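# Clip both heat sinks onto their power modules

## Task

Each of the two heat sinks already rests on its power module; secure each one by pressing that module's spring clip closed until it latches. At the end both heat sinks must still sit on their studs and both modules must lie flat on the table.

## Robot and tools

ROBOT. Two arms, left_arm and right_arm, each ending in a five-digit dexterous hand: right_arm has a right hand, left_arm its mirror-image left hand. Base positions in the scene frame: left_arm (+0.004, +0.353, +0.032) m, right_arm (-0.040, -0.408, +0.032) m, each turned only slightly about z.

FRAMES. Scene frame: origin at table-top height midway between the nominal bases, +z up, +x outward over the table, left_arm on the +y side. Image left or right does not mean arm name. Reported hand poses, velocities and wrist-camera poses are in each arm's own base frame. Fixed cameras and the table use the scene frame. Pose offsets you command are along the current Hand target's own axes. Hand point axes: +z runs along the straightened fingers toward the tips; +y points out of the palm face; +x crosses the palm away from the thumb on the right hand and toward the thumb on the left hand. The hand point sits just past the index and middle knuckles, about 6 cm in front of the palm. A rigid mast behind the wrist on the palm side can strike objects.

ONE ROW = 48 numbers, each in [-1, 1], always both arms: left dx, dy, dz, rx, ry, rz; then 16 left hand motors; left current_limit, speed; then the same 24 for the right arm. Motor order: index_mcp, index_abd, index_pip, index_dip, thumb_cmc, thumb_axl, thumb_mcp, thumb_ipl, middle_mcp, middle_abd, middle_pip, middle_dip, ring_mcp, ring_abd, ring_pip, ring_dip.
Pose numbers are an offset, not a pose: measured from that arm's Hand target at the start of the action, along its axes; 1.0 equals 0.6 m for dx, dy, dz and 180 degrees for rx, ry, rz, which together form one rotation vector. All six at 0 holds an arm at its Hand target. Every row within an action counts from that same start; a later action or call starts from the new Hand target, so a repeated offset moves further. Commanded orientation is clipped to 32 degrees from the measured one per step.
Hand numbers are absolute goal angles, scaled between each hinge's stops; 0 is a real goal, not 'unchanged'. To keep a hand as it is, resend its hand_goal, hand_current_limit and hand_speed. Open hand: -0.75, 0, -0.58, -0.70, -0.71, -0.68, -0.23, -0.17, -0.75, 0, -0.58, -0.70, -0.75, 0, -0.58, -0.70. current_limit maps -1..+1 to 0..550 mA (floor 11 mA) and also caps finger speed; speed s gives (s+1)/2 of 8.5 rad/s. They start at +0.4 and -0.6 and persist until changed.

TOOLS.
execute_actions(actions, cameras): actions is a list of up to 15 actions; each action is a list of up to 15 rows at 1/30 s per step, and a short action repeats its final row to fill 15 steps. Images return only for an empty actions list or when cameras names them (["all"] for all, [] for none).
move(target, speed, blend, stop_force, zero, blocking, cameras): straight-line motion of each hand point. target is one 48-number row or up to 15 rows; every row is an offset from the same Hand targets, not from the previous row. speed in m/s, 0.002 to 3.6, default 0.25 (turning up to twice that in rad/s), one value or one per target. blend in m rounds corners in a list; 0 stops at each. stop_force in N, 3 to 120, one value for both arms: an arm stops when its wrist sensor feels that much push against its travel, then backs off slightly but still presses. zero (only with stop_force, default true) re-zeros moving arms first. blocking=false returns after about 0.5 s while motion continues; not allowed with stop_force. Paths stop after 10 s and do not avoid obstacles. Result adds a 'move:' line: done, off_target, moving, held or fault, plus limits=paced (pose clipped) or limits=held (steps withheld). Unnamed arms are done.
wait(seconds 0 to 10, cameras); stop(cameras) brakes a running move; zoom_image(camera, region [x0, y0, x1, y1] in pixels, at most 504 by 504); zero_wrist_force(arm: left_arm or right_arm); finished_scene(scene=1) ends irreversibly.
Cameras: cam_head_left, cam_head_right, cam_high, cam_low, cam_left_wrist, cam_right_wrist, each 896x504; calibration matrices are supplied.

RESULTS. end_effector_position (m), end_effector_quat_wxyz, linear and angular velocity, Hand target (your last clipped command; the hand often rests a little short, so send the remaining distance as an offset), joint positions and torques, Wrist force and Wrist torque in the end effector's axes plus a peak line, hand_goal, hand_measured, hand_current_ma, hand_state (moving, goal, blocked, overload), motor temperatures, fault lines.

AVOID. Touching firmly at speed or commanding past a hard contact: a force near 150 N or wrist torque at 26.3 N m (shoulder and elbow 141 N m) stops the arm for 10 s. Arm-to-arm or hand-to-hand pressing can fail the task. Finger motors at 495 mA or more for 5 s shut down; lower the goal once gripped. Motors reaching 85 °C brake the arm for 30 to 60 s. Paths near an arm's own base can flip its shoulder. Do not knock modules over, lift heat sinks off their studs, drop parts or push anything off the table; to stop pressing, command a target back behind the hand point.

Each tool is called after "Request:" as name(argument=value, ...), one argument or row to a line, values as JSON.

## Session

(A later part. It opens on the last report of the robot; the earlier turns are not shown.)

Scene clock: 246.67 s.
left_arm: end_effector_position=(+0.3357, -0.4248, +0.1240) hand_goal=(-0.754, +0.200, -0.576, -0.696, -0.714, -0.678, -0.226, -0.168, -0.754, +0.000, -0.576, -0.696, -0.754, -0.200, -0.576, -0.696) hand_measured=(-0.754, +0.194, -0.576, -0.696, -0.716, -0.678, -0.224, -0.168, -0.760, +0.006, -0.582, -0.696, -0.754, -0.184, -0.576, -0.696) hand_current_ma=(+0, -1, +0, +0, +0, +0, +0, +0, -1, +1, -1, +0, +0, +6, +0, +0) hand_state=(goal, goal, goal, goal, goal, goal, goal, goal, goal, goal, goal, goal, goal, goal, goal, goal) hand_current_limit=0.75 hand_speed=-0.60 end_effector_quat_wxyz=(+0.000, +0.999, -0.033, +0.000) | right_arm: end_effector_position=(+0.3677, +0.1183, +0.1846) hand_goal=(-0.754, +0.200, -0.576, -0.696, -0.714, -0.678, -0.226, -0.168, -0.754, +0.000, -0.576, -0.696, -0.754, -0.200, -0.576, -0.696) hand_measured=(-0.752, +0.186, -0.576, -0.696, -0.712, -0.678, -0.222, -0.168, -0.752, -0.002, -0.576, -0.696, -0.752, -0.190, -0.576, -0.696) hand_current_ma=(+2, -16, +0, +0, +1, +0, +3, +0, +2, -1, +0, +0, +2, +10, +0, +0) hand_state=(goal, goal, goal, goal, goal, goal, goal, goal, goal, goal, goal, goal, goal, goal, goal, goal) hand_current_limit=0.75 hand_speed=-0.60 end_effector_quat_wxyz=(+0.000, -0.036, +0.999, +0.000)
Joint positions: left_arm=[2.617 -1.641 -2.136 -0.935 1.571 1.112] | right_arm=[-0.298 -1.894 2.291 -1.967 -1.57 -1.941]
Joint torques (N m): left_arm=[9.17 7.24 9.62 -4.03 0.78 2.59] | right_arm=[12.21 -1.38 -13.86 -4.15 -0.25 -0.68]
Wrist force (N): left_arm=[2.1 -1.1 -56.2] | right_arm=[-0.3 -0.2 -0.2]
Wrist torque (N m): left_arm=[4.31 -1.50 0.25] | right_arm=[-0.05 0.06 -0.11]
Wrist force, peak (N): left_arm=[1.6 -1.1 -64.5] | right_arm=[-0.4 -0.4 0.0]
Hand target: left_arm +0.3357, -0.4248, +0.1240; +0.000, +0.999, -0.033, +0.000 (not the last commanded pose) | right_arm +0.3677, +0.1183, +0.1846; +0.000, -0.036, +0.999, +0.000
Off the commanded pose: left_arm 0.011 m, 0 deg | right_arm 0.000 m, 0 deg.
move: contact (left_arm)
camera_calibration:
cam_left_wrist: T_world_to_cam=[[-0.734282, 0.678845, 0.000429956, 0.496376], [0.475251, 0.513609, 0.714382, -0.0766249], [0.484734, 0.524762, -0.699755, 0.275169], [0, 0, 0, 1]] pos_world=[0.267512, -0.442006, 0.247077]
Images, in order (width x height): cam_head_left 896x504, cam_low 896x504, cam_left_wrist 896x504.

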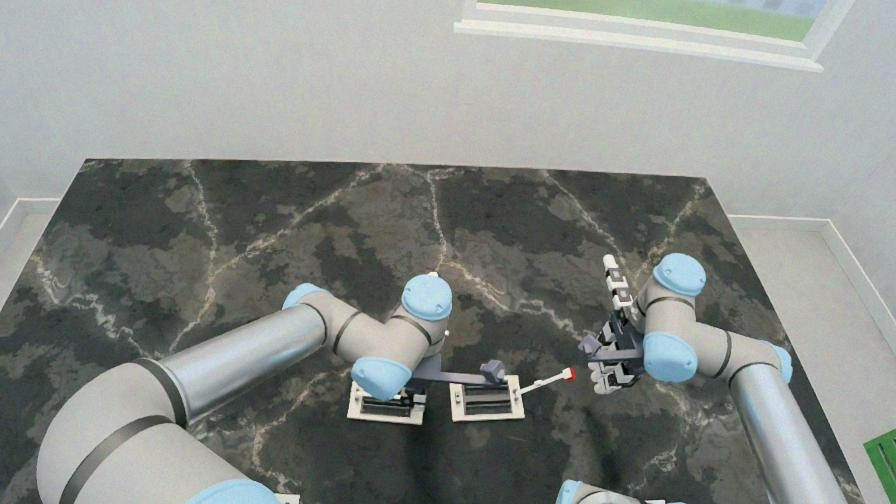

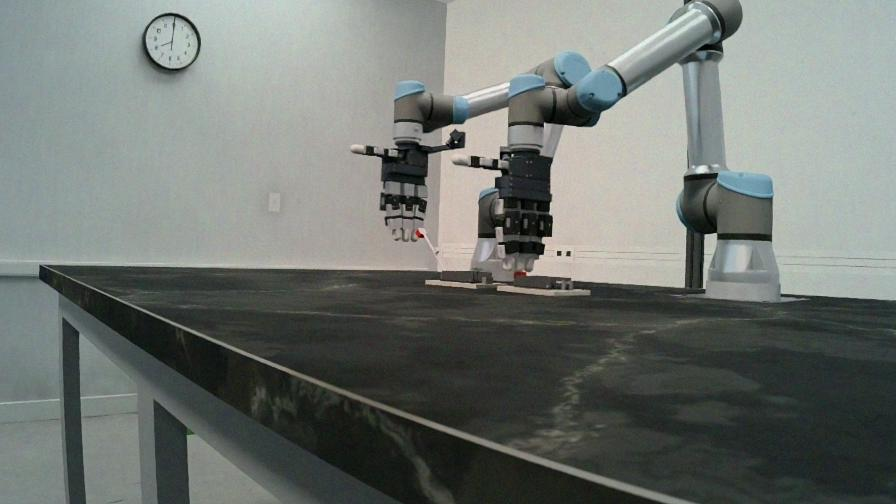

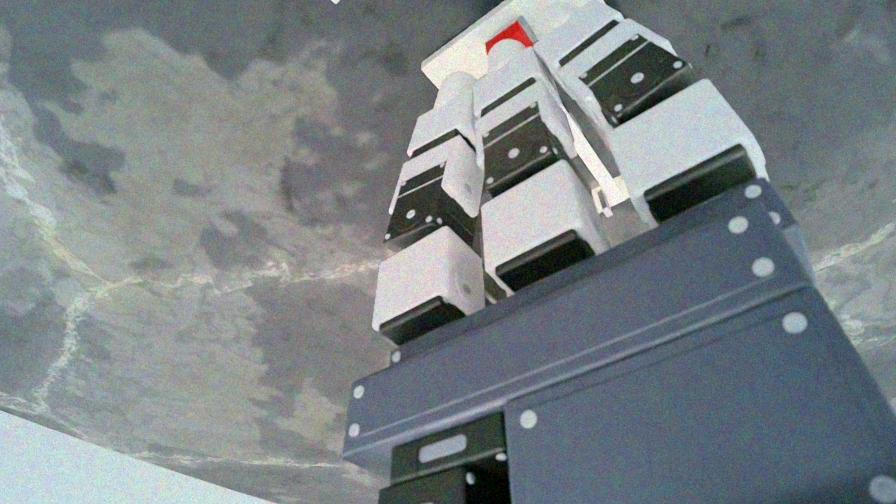

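Request:
move(
  target=[
    [0,0,-0.06,0,0,0,-0.754,0.2,-0.576,-0.696,-0.714,-0.678,-0.226,-0.168,-0.754,0,-0.576,-0.696,-0.754,-0.2,-0.576,-0.696,0.75,-0.6,0,0,0,0,0,0,-0.754,0.2,-0.576,-0.696,-0.714,-0.678,-0.226,-0.168,-0.754,0,-0.576,-0.696,-0.754,-0.2,-0.576,-0.696,0.75,-0.6],
    [0,-0.15,-0.2,0,0,0,-0.754,0.2,-0.576,-0.696,-0.714,-0.678,-0.226,-0.168,-0.754,0,-0.576,-0.696,-0.754,-0.2,-0.576,-0.696,0.75,-0.6,0,0,0,0,0,0,-0.754,0.2,-0.576,-0.696,-0.714,-0.678,-0.226,-0.168,-0.754,0,-0.576,-0.696,-0.754,-0.2,-0.576,-0.696,0.75,-0.6],
  ],
  speed=[0.1,0.25],
  blend=0.01,
  cameras=["all"],
)

Request:
zoom_image(
  camera="cam_low",
  region=[450, 210, 620, 310],
)

Request:
zoom_image(
  camera="cam_head_left",
  region=[320, 350, 460, 440],
)

Request:
zoom_image(
  camera="cam_high",
  region=[390, 150, 530, 240],
)

Request:
zoom_image(
  camera="cam_right_wrist",
  region=[0, 0, 504, 300],
)

Scene clock: 254.77 s.
left_arm: end_effector_position=(+0.3416, -0.3351, +0.2440) hand_goal=(-0.754, +0.200, -0.576, -0.696, -0.714, -0.678, -0.226, -0.168, -0.754, +0.000, -0.576, -0.696, -0.754, -0.200, -0.576, -0.696) hand_measured=(-0.752, +0.188, -0.576, -0.696, -0.716, -0.678, -0.224, -0.168, -0.758, -0.002, -0.580, -0.696, -0.754, -0.190, -0.576, -0.696) hand_current_ma=(+0, -3, +0, +0, +0, +0, +0, +0, +0, +0, -1, +0, +0, +3, +0, +0) hand_state=(goal, goal, goal, goal, goal, goal, goal, goal, goal, goal, goal, goal, goal, goal, goal, goal) hand_current_limit=0.75 hand_speed=-0.60 end_effector_quat_wxyz=(+0.000, +0.999, -0.033, +0.000) | right_arm: end_effector_position=(+0.3677, +0.1183, +0.1846) hand_goal=(-0.754, +0.200, -0.576, -0.696, -0.714, -0.678, -0.226, -0.168, -0.754, +0.000, -0.576, -0.696, -0.754, -0.200, -0.576, -0.696) hand_measured=(-0.752, +0.186, -0.576, -0.696, -0.712, -0.678, -0.222, -0.168, -0.752, -0.002, -0.576, -0.696, -0.752, -0.190, -0.576, -0.696) hand_current_ma=(+2, -16, +0, +0, +1, +0, +3, +0, +2, -1, +0, +0, +2, +10, +0, +0) hand_state=(goal, goal, goal, goal, goal, goal, goal, goal, goal, goal, goal, goal, goal, goal, goal, goal) hand_current_limit=0.75 hand_speed=-0.60 end_effector_quat_wxyz=(+0.000, -0.036, +0.999, +0.000)
Joint positions: left_arm=[2.82 -1.354 -2.056 -1.302 1.571 1.315] | right_arm=[-0.298 -1.894 2.291 -1.967 -1.57 -1.941]
Joint torques (N m): left_arm=[7.56 23.42 12.26 0.81 -1.77 0.21] | right_arm=[12.07 -1.23 -13.87 -4.06 -0.18 -0.73]
Wrist force (N): left_arm=[2.2 -0.6 0.0] | right_arm=[-0.2 -0.1 -0.1]
Wrist torque (N m): left_arm=[-0.07 -0.13 0.22] | right_arm=[-0.04 0.04 -0.09]
Wrist force, peak (N): left_arm=[2.1 -1.1 -56.4] | right_arm=[-0.5 -0.3 0.0]
Hand target: left_arm +0.3415, -0.3350, +0.2440; +0.000, +0.999, -0.033, +0.000 | right_arm +0.3677, +0.1183, +0.1846; +0.000, -0.036, +0.999, +0.000
Off the commanded pose: left_arm 0.000 m, 0 deg | right_arm 0.000 m, 0 deg.
move: done
camera_calibration:
cam_left_wrist: T_world_to_cam=[[-0.734281, 0.678845, 0.000232072, 0.439911], [0.475114, 0.513668, 0.714431, -0.211232], [0.484869, 0.524704, -0.699705, 0.309084], [0, 0, 0, 1]] pos_world=[0.273512, -0.352306, 0.367077]
cam_right_wrist: T_world_to_cam=[[0.722381, 0.690571, -0.0357395, -0.30247], [0.518934, -0.507228, 0.688061, -0.297717], [0.457027, -0.515589, -0.724772, 0.155082], [0, 0, 0, 1]] pos_world=[0.302117, 0.137825, 0.306437]

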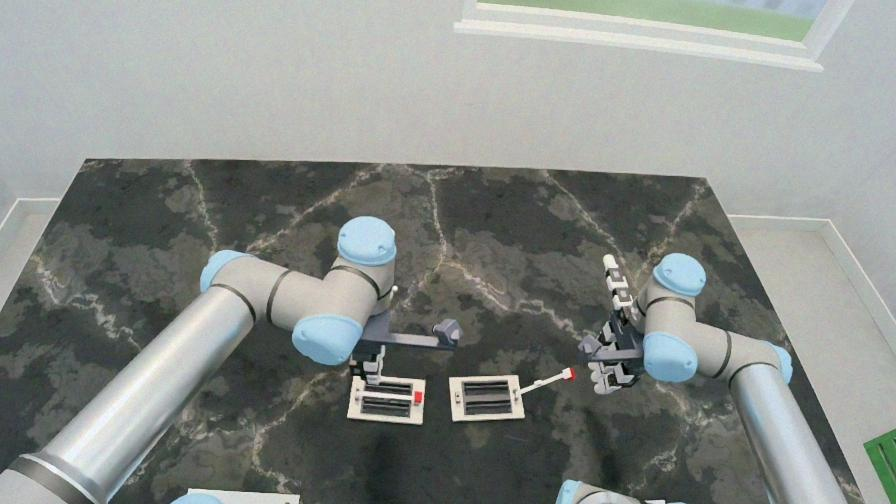

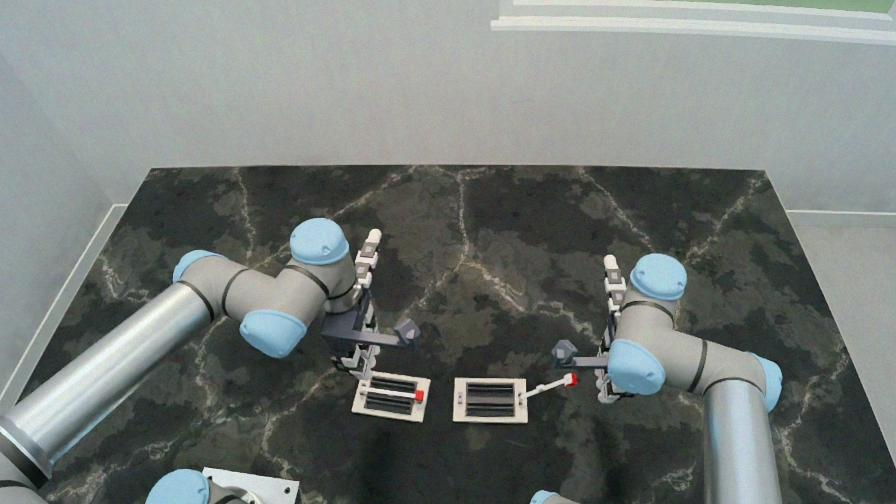

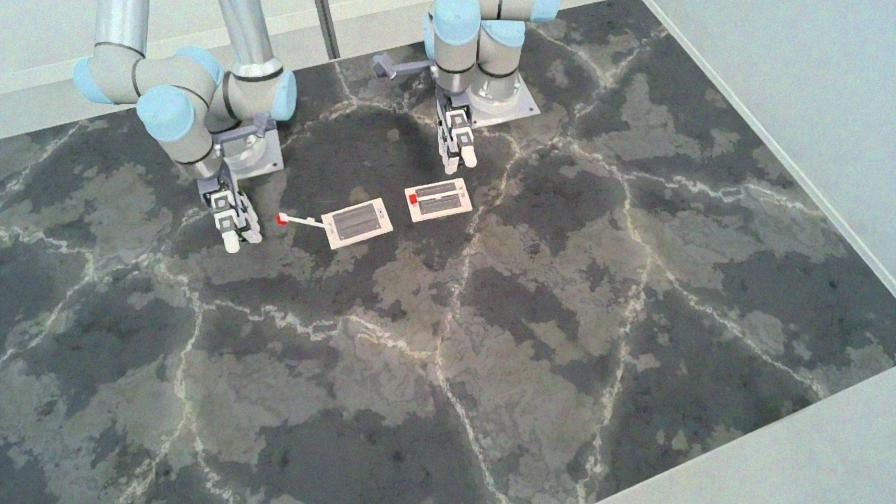

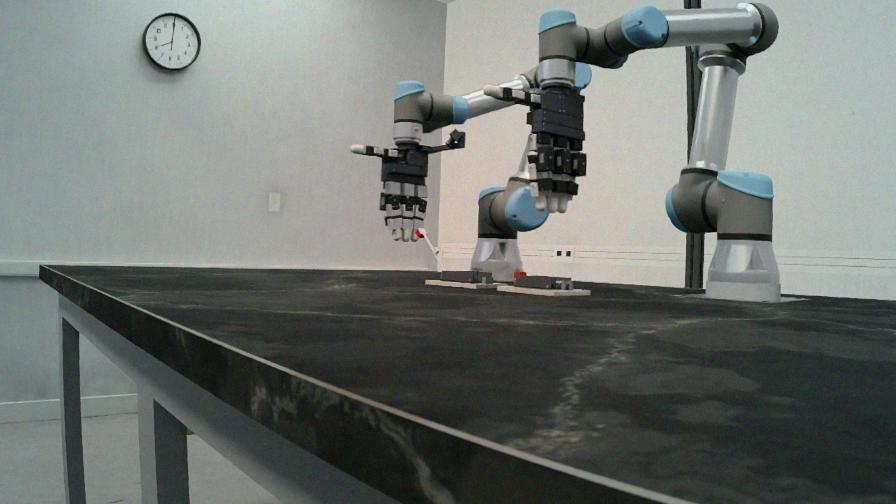

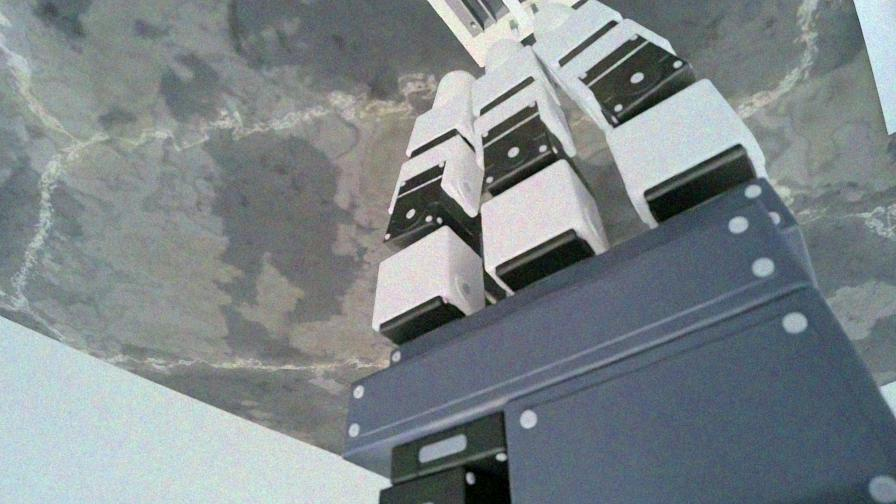

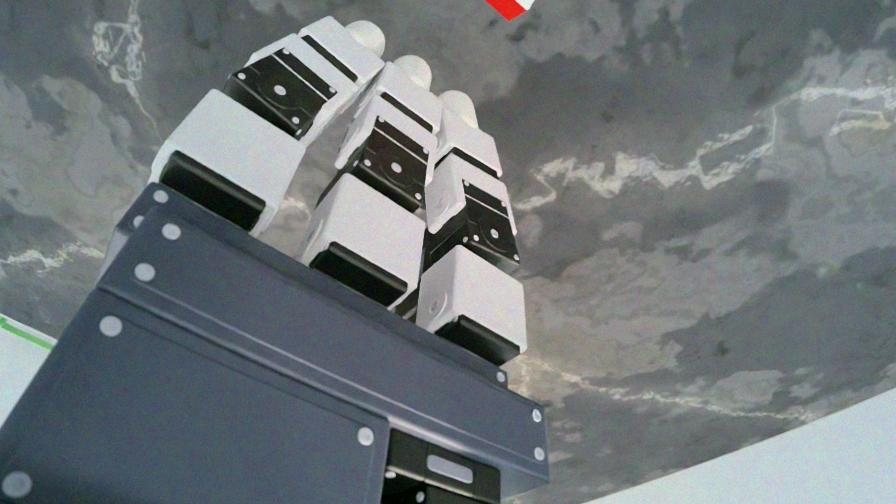

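Scaled by 2.965.

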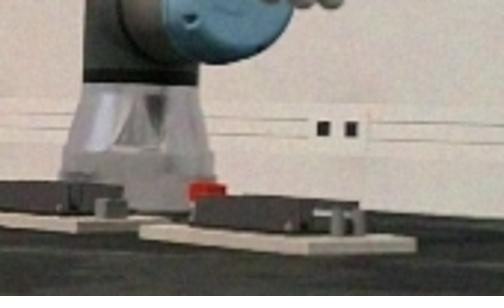

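Scaled by 3.600.

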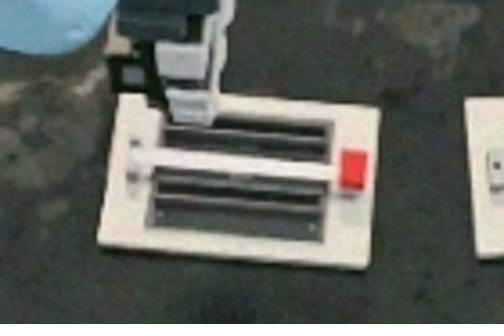

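Scaled by 3.600.

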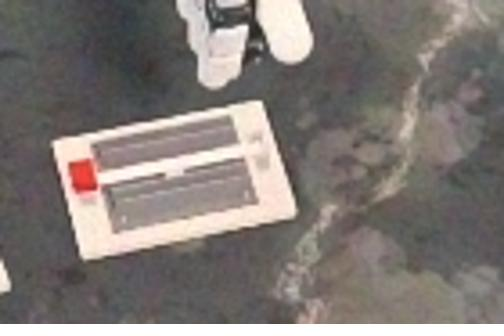

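Scaled by 1.000.

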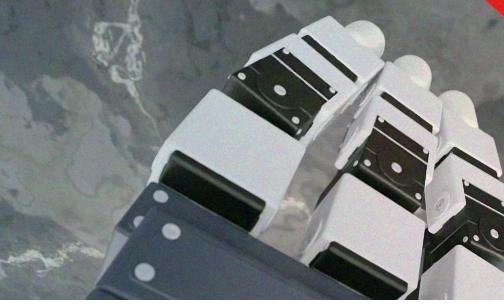

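Request:
zoom_image(
  camera="cam_low",
  region=[490, 255, 600, 305],
)

Request:
zoom_image(
  camera="cam_low",
  region=[400, 215, 510, 300],
)

Request:
zoom_image(
  camera="cam_head_right",
  region=[345, 360, 445, 430],
)

Scaled by 4.582.

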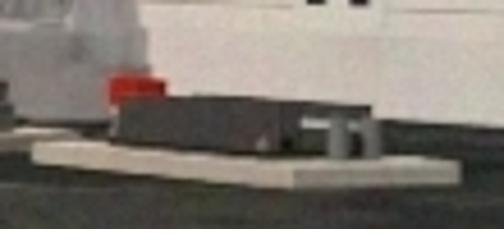

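Scaled by 4.582.

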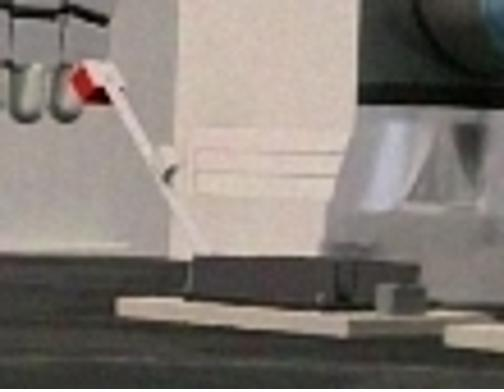

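Scaled by 5.040.

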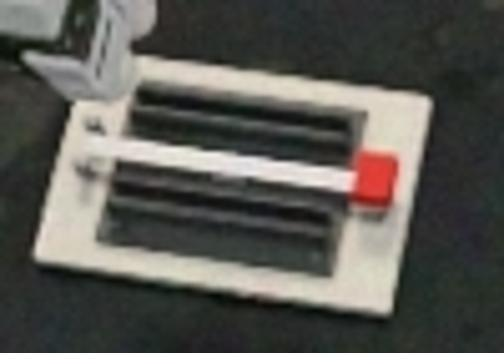

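Request:
move(
  target=[
    [0,-0.083,-0.025,0,0,0,-0.754,0.2,-0.576,-0.696,-0.714,-0.678,-0.226,-0.168,-0.754,0,-0.576,-0.696,-0.754,-0.2,-0.576,-0.696,0.75,-0.6,0,0.0683,0,0,0,0,-0.754,0.2,-0.576,-0.696,-0.714,-0.678,-0.226,-0.168,-0.754,0,-0.576,-0.696,-0.754,-0.2,-0.576,-0.696,0.75,-0.6],
    [0,-0.167,-0.05,0,0,0,-0.754,0.2,-0.576,-0.696,-0.714,-0.678,-0.226,-0.168,-0.754,0,-0.576,-0.696,-0.754,-0.2,-0.576,-0.696,0.75,-0.6,0,0.1248,-0.03,0,0,0,-0.754,0.2,-0.576,-0.696,-0.714,-0.678,-0.226,-0.168,-0.754,0,-0.576,-0.696,-0.754,-0.2,-0.576,-0.696,0.75,-0.6],
    [0,-0.25,-0.075,0,0,0,-0.754,0.2,-0.576,-0.696,-0.714,-0.678,-0.226,-0.168,-0.754,0,-0.576,-0.696,-0.754,-0.2,-0.576,-0.696,0.75,-0.6,0,0.18,-0.06,0,0,0,-0.754,0.2,-0.576,-0.696,-0.714,-0.678,-0.226,-0.168,-0.754,0,-0.576,-0.696,-0.754,-0.2,-0.576,-0.696,0.75,-0.6],
    [0,-0.333,-0.1,0,0,0,-0.754,0.2,-0.576,-0.696,-0.714,-0.678,-0.226,-0.168,-0.754,0,-0.576,-0.696,-0.754,-0.2,-0.576,-0.696,0.75,-0.6,0,0.2417,-0.095,0,0,0,-0.754,0.2,-0.576,-0.696,-0.714,-0.678,-0.226,-0.168,-0.754,0,-0.576,-0.696,-0.754,-0.2,-0.576,-0.696,0.75,-0.6],
    [0,-0.333,-0.1,0,0,0,-0.754,0.2,-0.576,-0.696,-0.714,-0.678,-0.226,-0.168,-0.754,0,-0.576,-0.696,-0.754,-0.2,-0.576,-0.696,0.75,-0.6,0,0.2998,-0.096,0,0,0,-0.754,0.2,-0.576,-0.696,-0.714,-0.678,-0.226,-0.168,-0.754,0,-0.576,-0.696,-0.754,-0.2,-0.576,-0.696,0.75,-0.6],
    [0,-0.333,-0.1,0,0,0,-0.754,0.2,-0.576,-0.696,-0.714,-0.678,-0.226,-0.168,-0.754,0,-0.576,-0.696,-0.754,-0.2,-0.576,-0.696,0.75,-0.6,0,0.356,-0.0803,0,0,0,-0.754,0.2,-0.576,-0.696,-0.714,-0.678,-0.226,-0.168,-0.754,0,-0.576,-0.696,-0.754,-0.2,-0.576,-0.696,0.75,-0.6],
    [0,-0.333,-0.1,0,0,0,-0.754,0.2,-0.576,-0.696,-0.714,-0.678,-0.226,-0.168,-0.754,0,-0.576,-0.696,-0.754,-0.2,-0.576,-0.696,0.75,-0.6,0,0.4062,-0.0505,0,0,0,-0.754,0.2,-0.576,-0.696,-0.714,-0.678,-0.226,-0.168,-0.754,0,-0.576,-0.696,-0.754,-0.2,-0.576,-0.696,0.75,-0.6],
  ],
  speed=0.1,
  blend=0.005,
  stop_force=20,
  cameras=["cam_head_left","cam_head_right","cam_high","cam_low","cam_right_wrist"],
)

Request:
zoom_image(
  camera="cam_low",
  region=[390, 160, 620, 310],
)

Request:
zoom_image(
  camera="cam_head_right",
  region=[345, 340, 545, 440],
)

Scene clock: 330.13 s.
left_arm: end_effector_position=(+0.3546, -0.1356, +0.3040) hand_goal=(-0.754, +0.200, -0.576, -0.696, -0.714, -0.678, -0.226, -0.168, -0.754, +0.000, -0.576, -0.696, -0.754, -0.200, -0.576, -0.696) hand_measured=(-0.752, +0.188, -0.576, -0.696, -0.716, -0.678, -0.224, -0.168, -0.758, -0.002, -0.580, -0.696, -0.754, -0.190, -0.576, -0.696) hand_current_ma=(+0, -3, +0, +0, +0, +0, +0, +0, +0, +0, -1, +0, +0, +3, +0, +0) hand_state=(goal, goal, goal, goal, goal, goal, goal, goal, goal, goal, goal, goal, goal, goal, goal, goal) hand_current_limit=0.75 hand_speed=-0.60 end_effector_quat_wxyz=(+0.000, +0.999, -0.033, +0.000) | right_arm: end_effector_position=(+0.3500, +0.3613, +0.2150) hand_goal=(-0.754, +0.200, -0.576, -0.696, -0.714, -0.678, -0.226, -0.168, -0.754, +0.000, -0.576, -0.696, -0.754, -0.200, -0.576, -0.696) hand_measured=(-0.752, +0.186, -0.576, -0.696, -0.712, -0.678, -0.222, -0.168, -0.756, -0.002, -0.576, -0.696, -0.752, -0.190, -0.576, -0.696) hand_current_ma=(+1, -16, +0, +0, +1, +0, +3, +0, -1, -1, +0, +0, +1, +10, +0, +0) hand_state=(goal, goal, goal, goal, goal, goal, goal, goal, goal, goal, goal, goal, goal, goal, goal, goal) hand_current_limit=0.75 hand_speed=-0.60 end_effector_quat_wxyz=(+0.000, -0.036, +0.999, +0.000)
Joint positions: left_arm=[3.398 -1.14 -2.04 -1.532 1.571 1.893] | right_arm=[0.376 -1.701 2.065 -1.935 -1.57 -1.268]
Joint torques (N m): left_arm=[7.88 -2.72 12.1 4.29 1.05 2.33] | right_arm=[-12.8 -20.67 -22.84 -3.51 -0.02 1.12]
Wrist force (N): left_arm=[2.0 -0.7 0.2] | right_arm=[-0.3 -0.6 -0.1]
Wrist torque (N m): left_arm=[-0.12 -0.11 0.23] | right_arm=[-0.11 0.04 0.05]
Wrist force, peak (N): left_arm=[2.0 -1.9 -0.3] | right_arm=[-0.2 -1.2 0.0]
Hand target: left_arm +0.3546, -0.1356, +0.3040; +0.000, +0.999, -0.033, +0.000 | right_arm +0.3500, +0.3613, +0.2150; +0.000, -0.036, +0.999, +0.000
Off the commanded pose: left_arm 0.000 m, 0 deg | right_arm 0.000 m, 0 deg.
move: done
camera_calibration:
cam_right_wrist: T_world_to_cam=[[0.722381, 0.690571, -0.0357395, -0.456544], [0.518934, -0.507228, 0.688061, -0.186263], [0.457027, -0.515589, -0.724772, 0.310571], [0, 0, 0, 1]] pos_world=[0.284517, 0.380925, 0.336937]
Images, in order (width x height): cam_head_left 896x504, cam_head_right 896x504, cam_high 896x504, cam_low 896x504, cam_right_wrist 896x504.

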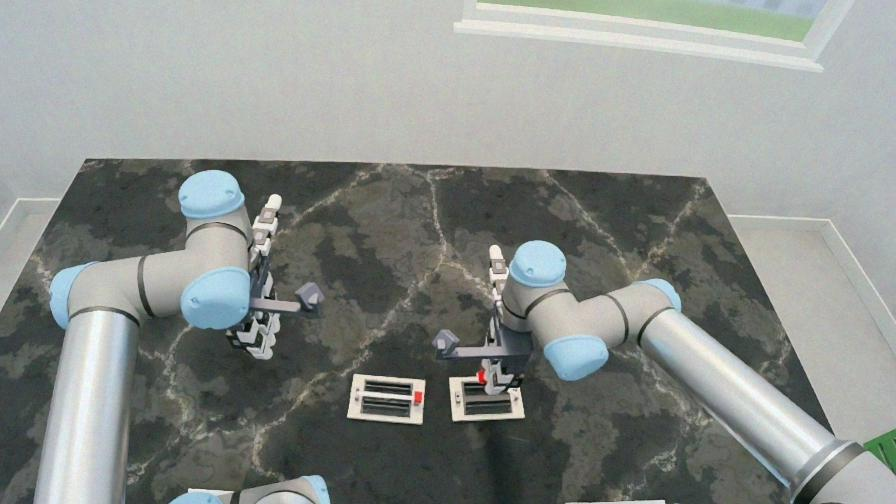

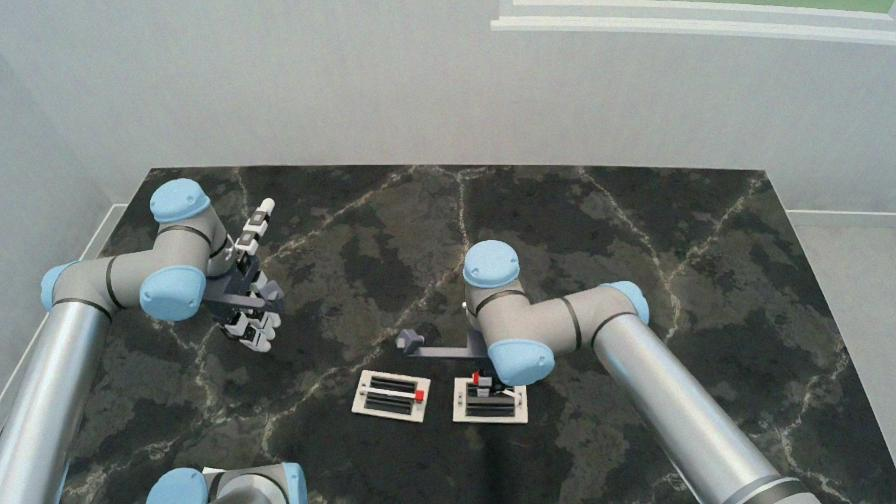

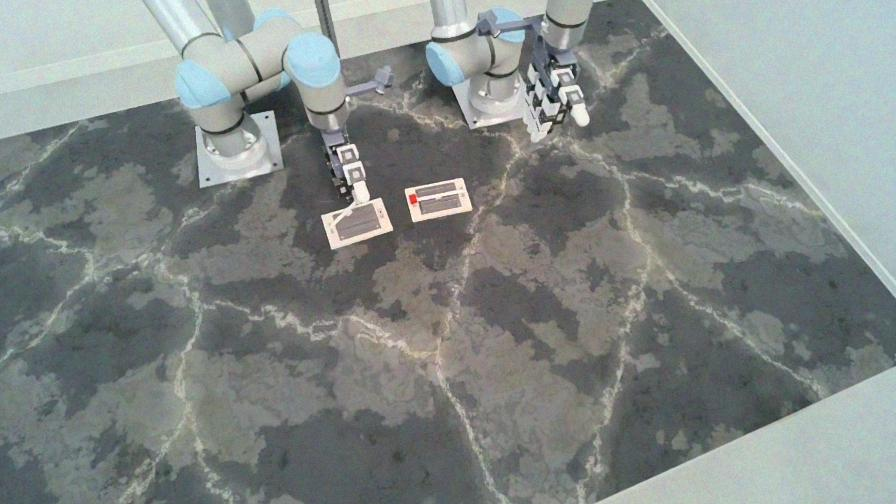

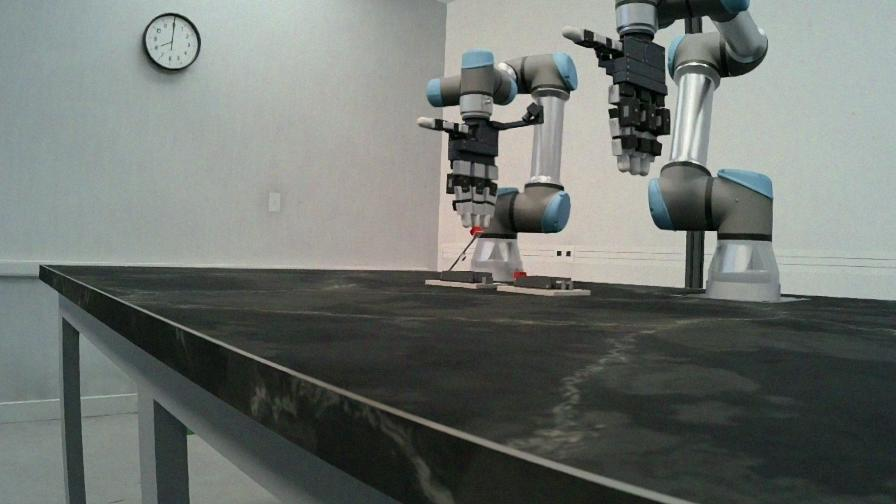

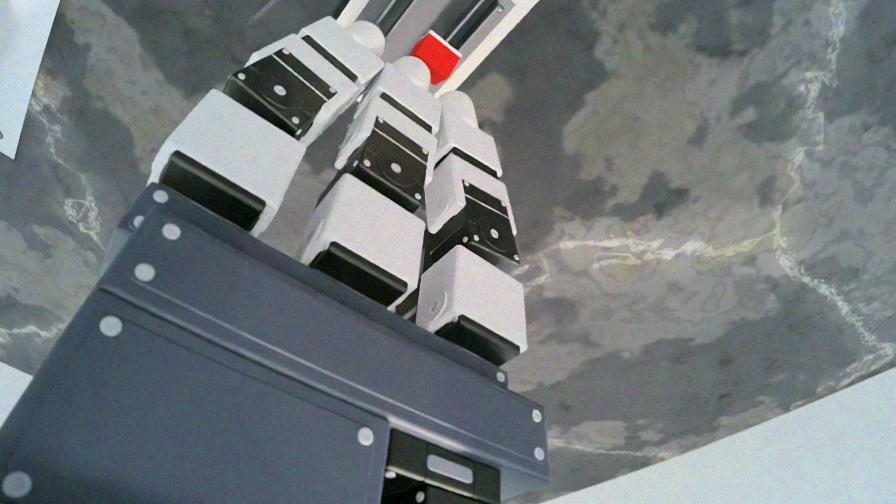

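Scaled by 2.191.

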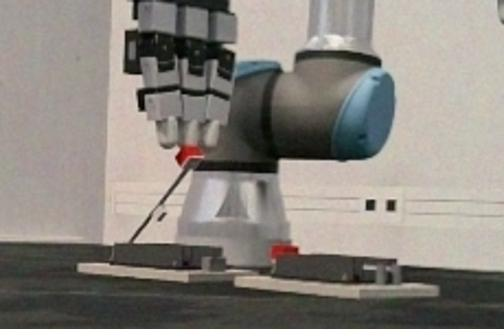

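Scaled by 2.520.

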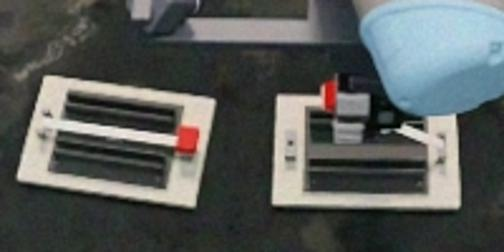

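Request:
zoom_image(
  camera="cam_right_wrist",
  region=[320, 0, 540, 130],
)

Request:
zoom_image(
  camera="cam_head_left",
  region=[430, 340, 550, 430],
)

Request:
zoom_image(
  camera="cam_high",
  region=[300, 130, 420, 250],
)

Scaled by 2.291.

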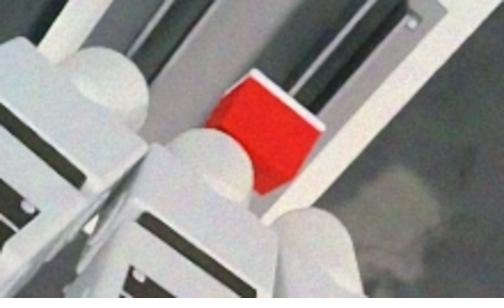

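Scaled by 4.200.

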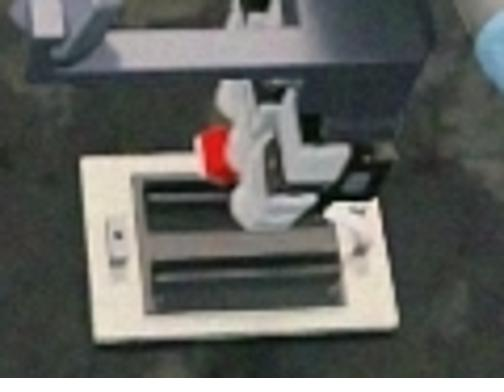

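Scaled by 4.200.

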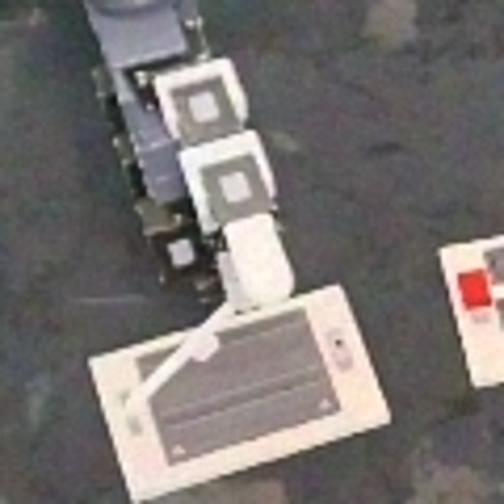

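Request:
move(
  target=[
    [0,0,0,0,0,0,-0.754,0.2,-0.576,-0.696,-0.714,-0.678,-0.226,-0.168,-0.754,0,-0.576,-0.696,-0.754,-0.2,-0.576,-0.696,0.75,-0.6,-0.008,0.0418,0.0415,0,0,0,-0.754,0.2,-0.576,-0.696,-0.714,-0.678,-0.226,-0.168,-0.754,0,-0.576,-0.696,-0.754,-0.2,-0.576,-0.696,0.75,-0.6],
    [0,0,0,0,0,0,-0.754,0.2,-0.576,-0.696,-0.714,-0.678,-0.226,-0.168,-0.754,0,-0.576,-0.696,-0.754,-0.2,-0.576,-0.696,0.75,-0.6,-0.01,0.0633,0.0747,0,0,0,-0.754,0.2,-0.576,-0.696,-0.714,-0.678,-0.226,-0.168,-0.754,0,-0.576,-0.696,-0.754,-0.2,-0.576,-0.696,0.75,-0.6],
    [0,0,0,0,0,0,-0.754,0.2,-0.576,-0.696,-0.714,-0.678,-0.226,-0.168,-0.754,0,-0.576,-0.696,-0.754,-0.2,-0.576,-0.696,0.75,-0.6,-0.01,0.0768,0.1033,0,0,0,-0.754,0.2,-0.576,-0.696,-0.714,-0.678,-0.226,-0.168,-0.754,0,-0.576,-0.696,-0.754,-0.2,-0.576,-0.696,0.75,-0.6],
  ],
  speed=0.07,
  blend=0.005,
  stop_force=15,
  cameras=["cam_head_left","cam_low","cam_right_wrist"],
)

Request:
zoom_image(
  camera="cam_low",
  region=[400, 220, 510, 300],
)

Request:
zoom_image(
  camera="cam_right_wrist",
  region=[320, 0, 540, 130],
)

Scene clock: 357.23 s.
left_arm: end_effector_position=(+0.3546, -0.1356, +0.3040) hand_goal=(-0.754, +0.200, -0.576, -0.696, -0.714, -0.678, -0.226, -0.168, -0.754, +0.000, -0.576, -0.696, -0.754, -0.200, -0.576, -0.696) hand_measured=(-0.752, +0.188, -0.576, -0.696, -0.716, -0.678, -0.224, -0.168, -0.758, -0.002, -0.580, -0.696, -0.754, -0.190, -0.576, -0.696) hand_current_ma=(+0, -3, +0, +0, +0, +0, +0, +0, +0, +0, -1, +0, +0, +3, +0, +0) hand_state=(goal, goal, goal, goal, goal, goal, goal, goal, goal, goal, goal, goal, goal, goal, goal, goal) hand_current_limit=0.75 hand_speed=-0.60 end_effector_quat_wxyz=(+0.000, +0.999, -0.033, +0.000) | right_arm: end_effector_position=(+0.3527, +0.4078, +0.1531) hand_goal=(-0.754, +0.200, -0.576, -0.696, -0.714, -0.678, -0.226, -0.168, -0.754, +0.000, -0.576, -0.696, -0.754, -0.200, -0.576, -0.696) hand_measured=(-0.752, +0.186, -0.576, -0.696, -0.712, -0.678, -0.222, -0.168, -0.756, -0.002, -0.576, -0.696, -0.752, -0.190, -0.576, -0.696) hand_current_ma=(+1, -16, +0, +0, +1, +0, +3, +0, -1, -1, +0, +0, +1, +10, +0, +0) hand_state=(goal, goal, goal, goal, goal, goal, goal, goal, goal, goal, goal, goal, goal, goal, goal, goal) hand_current_limit=0.75 hand_speed=-0.60 end_effector_quat_wxyz=(+0.000, -0.036, +0.999, +0.000)
Joint positions: left_arm=[3.398 -1.14 -2.04 -1.532 1.571 1.893] | right_arm=[0.472 -1.544 2.094 -2.121 -1.57 -1.171]
Joint torques (N m): left_arm=[7.68 -0.68 12.46 4.03 1.82 2.37] | right_arm=[-13.23 -30.73 -27.05 -3.94 -1.29 -1.64]
Wrist force (N): left_arm=[1.9 -0.6 -0.2] | right_arm=[-0.3 -0.3 -0.1]
Wrist torque (N m): left_arm=[-0.08 -0.09 0.21] | right_arm=[-0.06 0.04 -0.04]
Wrist force, peak (N): left_arm=[2.3 -0.9 -0.2] | right_arm=[-0.2 -1.3 -0.6]
Hand target: left_arm +0.3546, -0.1356, +0.3040; +0.000, +0.999, -0.033, +0.000 | right_arm +0.3527, +0.4078, +0.1531; +0.000, -0.036, +0.999, +0.000
Off the commanded pose: left_arm 0.000 m, 0 deg | right_arm 0.000 m, 0 deg.
move: done
camera_calibration:
cam_right_wrist: T_world_to_cam=[[0.722381, 0.690571, -0.0357395, -0.492753], [0.518934, -0.507228, 0.688061, -0.121469], [0.457027, -0.515589, -0.724772, 0.288324], [0, 0, 0, 1]] pos_world=[0.287217, 0.427325, 0.274937]
Images, in order (width x height): cam_head_left 896x504, cam_low 896x504, cam_right_wrist 896x504.

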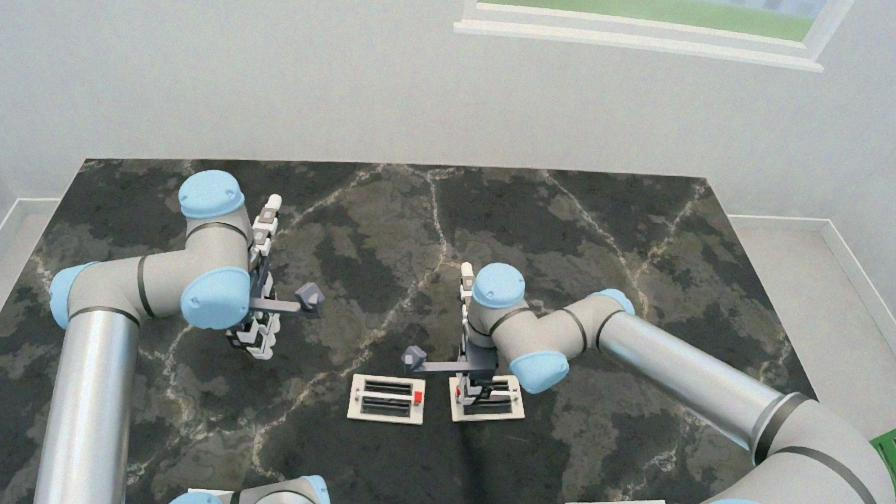

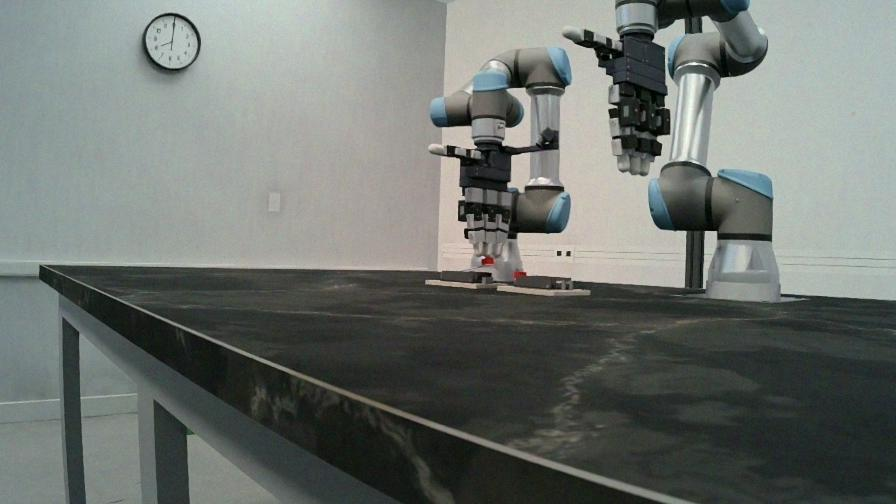

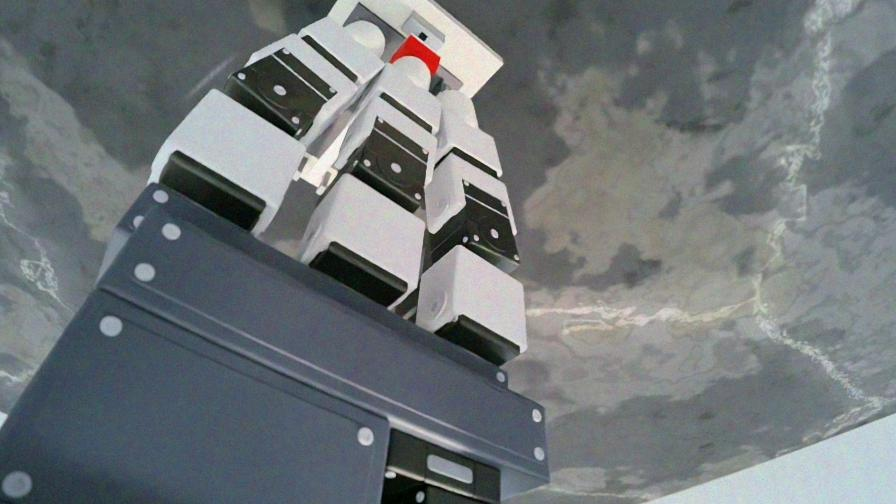

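Scaled by 4.582.

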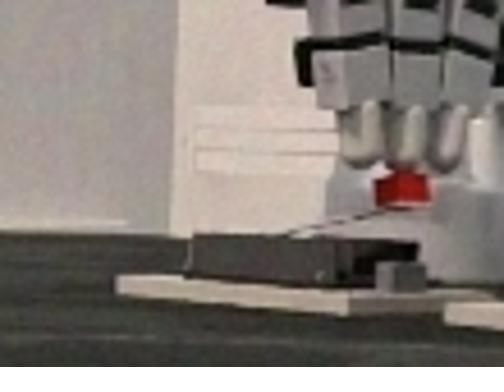

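Scaled by 2.291.

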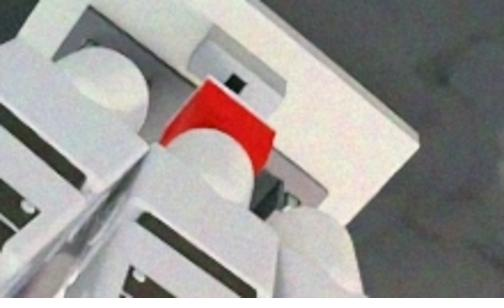

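Request:
move(
  target=[0,0,0,0,0,0,-0.754,0.2,-0.576,-0.696,-0.714,-0.678,-0.226,-0.168,-0.754,0,-0.576,-0.696,-0.754,-0.2,-0.576,-0.696,0.75,-0.6,0,0.006,0.05,0,0,0,-0.754,0.2,-0.576,-0.696,-0.714,-0.678,-0.226,-0.168,-0.754,0,-0.576,-0.696,-0.754,-0.2,-0.576,-0.696,0.75,-0.6],
  speed=0.015,
  stop_force=12,
  cameras=["cam_low","cam_right_wrist"],
)

Request:
zoom_image(
  camera="cam_low",
  region=[400, 220, 510, 300],
)

Request:
zoom_image(
  camera="cam_right_wrist",
  region=[320, 0, 540, 130],
)

Scene clock: 364.13 s.
left_arm: end_effector_position=(+0.3546, -0.1356, +0.3040) hand_goal=(-0.754, +0.200, -0.576, -0.696, -0.714, -0.678, -0.226, -0.168, -0.754, +0.000, -0.576, -0.696, -0.754, -0.200, -0.576, -0.696) hand_measured=(-0.752, +0.188, -0.576, -0.696, -0.716, -0.678, -0.224, -0.168, -0.758, -0.002, -0.580, -0.696, -0.754, -0.190, -0.576, -0.696) hand_current_ma=(+0, -3, +0, +0, +0, +0, +0, +0, +0, +0, -1, +0, +0, +3, +0, +0) hand_state=(goal, goal, goal, goal, goal, goal, goal, goal, goal, goal, goal, goal, goal, goal, goal, goal) hand_current_limit=0.75 hand_speed=-0.60 end_effector_quat_wxyz=(+0.000, +0.999, -0.033, +0.000) | right_arm: end_effector_position=(+0.3525, +0.4105, +0.1309) hand_goal=(-0.754, +0.200, -0.576, -0.696, -0.714, -0.678, -0.226, -0.168, -0.754, +0.000, -0.576, -0.696, -0.754, -0.200, -0.576, -0.696) hand_measured=(-0.752, +0.188, -0.576, -0.696, -0.712, -0.678, -0.222, -0.168, -0.756, -0.002, -0.578, -0.696, -0.752, -0.190, -0.576, -0.696) hand_current_ma=(+1, -14, +0, +0, +1, +0, +3, +0, -1, -1, -1, +0, +1, +11, +0, +0) hand_state=(goal, goal, goal, goal, goal, goal, goal, goal, goal, goal, goal, goal, goal, goal, goal, goal) hand_current_limit=0.75 hand_speed=-0.60 end_effector_quat_wxyz=(+0.000, -0.036, +0.999, +0.000)
Joint positions: left_arm=[3.398 -1.14 -2.04 -1.532 1.571 1.893] | right_arm=[0.477 -1.507 2.122 -2.187 -1.57 -1.166]
Joint torques (N m): left_arm=[8.11 -2.66 12.61 4.02 1.96 2.47] | right_arm=[-13.94 -28.16 -24.63 -3.11 -1.14 -1.11]
Wrist force (N): left_arm=[2.1 -0.7 -0.1] | right_arm=[-0.6 -0.3 -6.3]
Wrist torque (N m): left_arm=[-0.09 -0.12 0.22] | right_arm=[0.43 0.19 -0.17]
Wrist force, peak (N): left_arm=[2.3 -0.9 0.0] | right_arm=[0.2 -0.8 -15.1]
Hand target: left_arm +0.3546, -0.1356, +0.3040; +0.000, +0.999, -0.033, +0.000 | right_arm +0.3525, +0.4105, +0.1309; +0.000, -0.036, +0.999, +0.000 (not the last commanded pose)
Off the commanded pose: left_arm 0.000 m, 0 deg | right_arm 0.008 m, 0 deg.
move: contact (right_arm)
camera_calibration:
cam_right_wrist: T_world_to_cam=[[0.722387, 0.69057, -0.0356336, -0.495294], [0.518854, -0.507253, 0.688102, -0.104697], [0.457108, -0.515565, -0.724738, 0.273676], [0, 0, 0, 1]] pos_world=[0.287017, 0.430025, 0.252737]
Images, in order (width x height): cam_low 896x504, cam_right_wrist 896x504.

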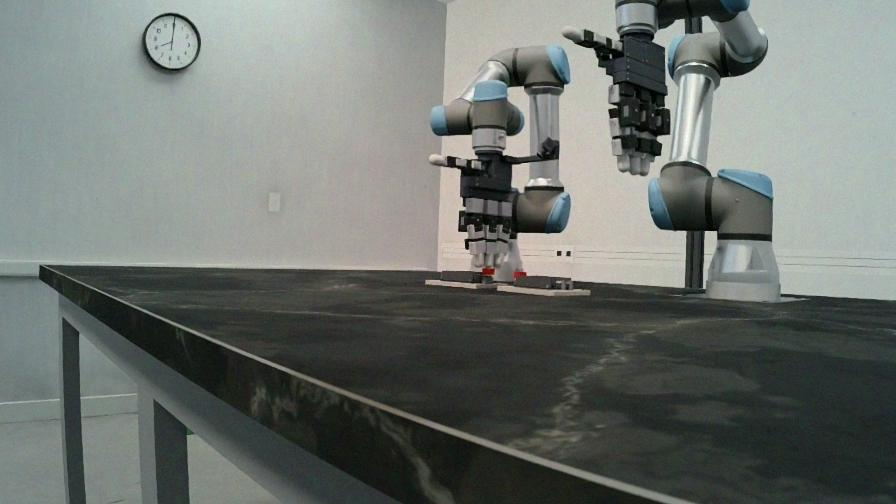

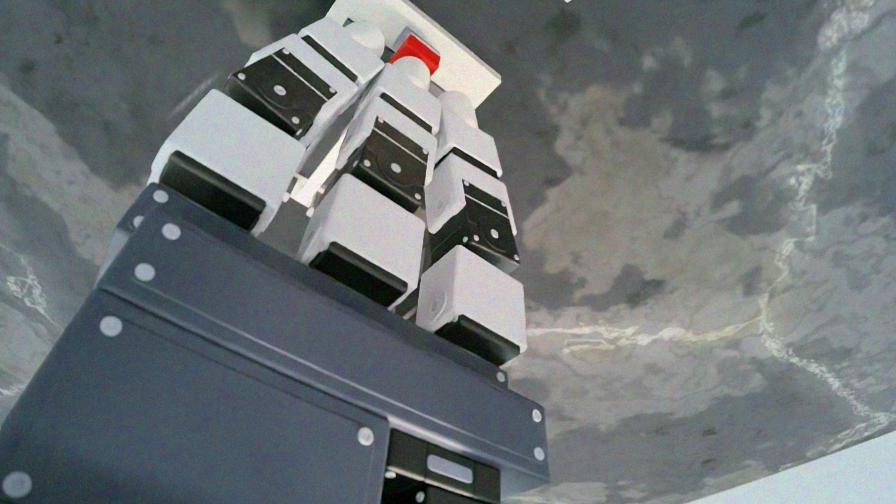

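Scaled by 4.582.

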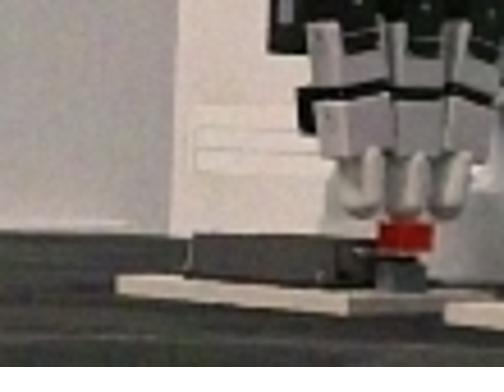

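Scaled by 2.291.

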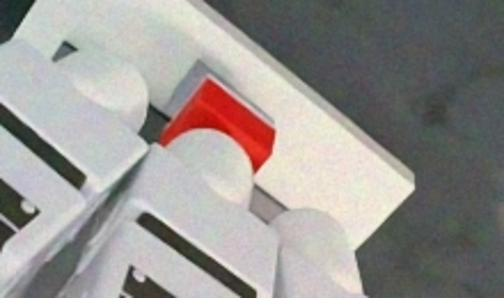

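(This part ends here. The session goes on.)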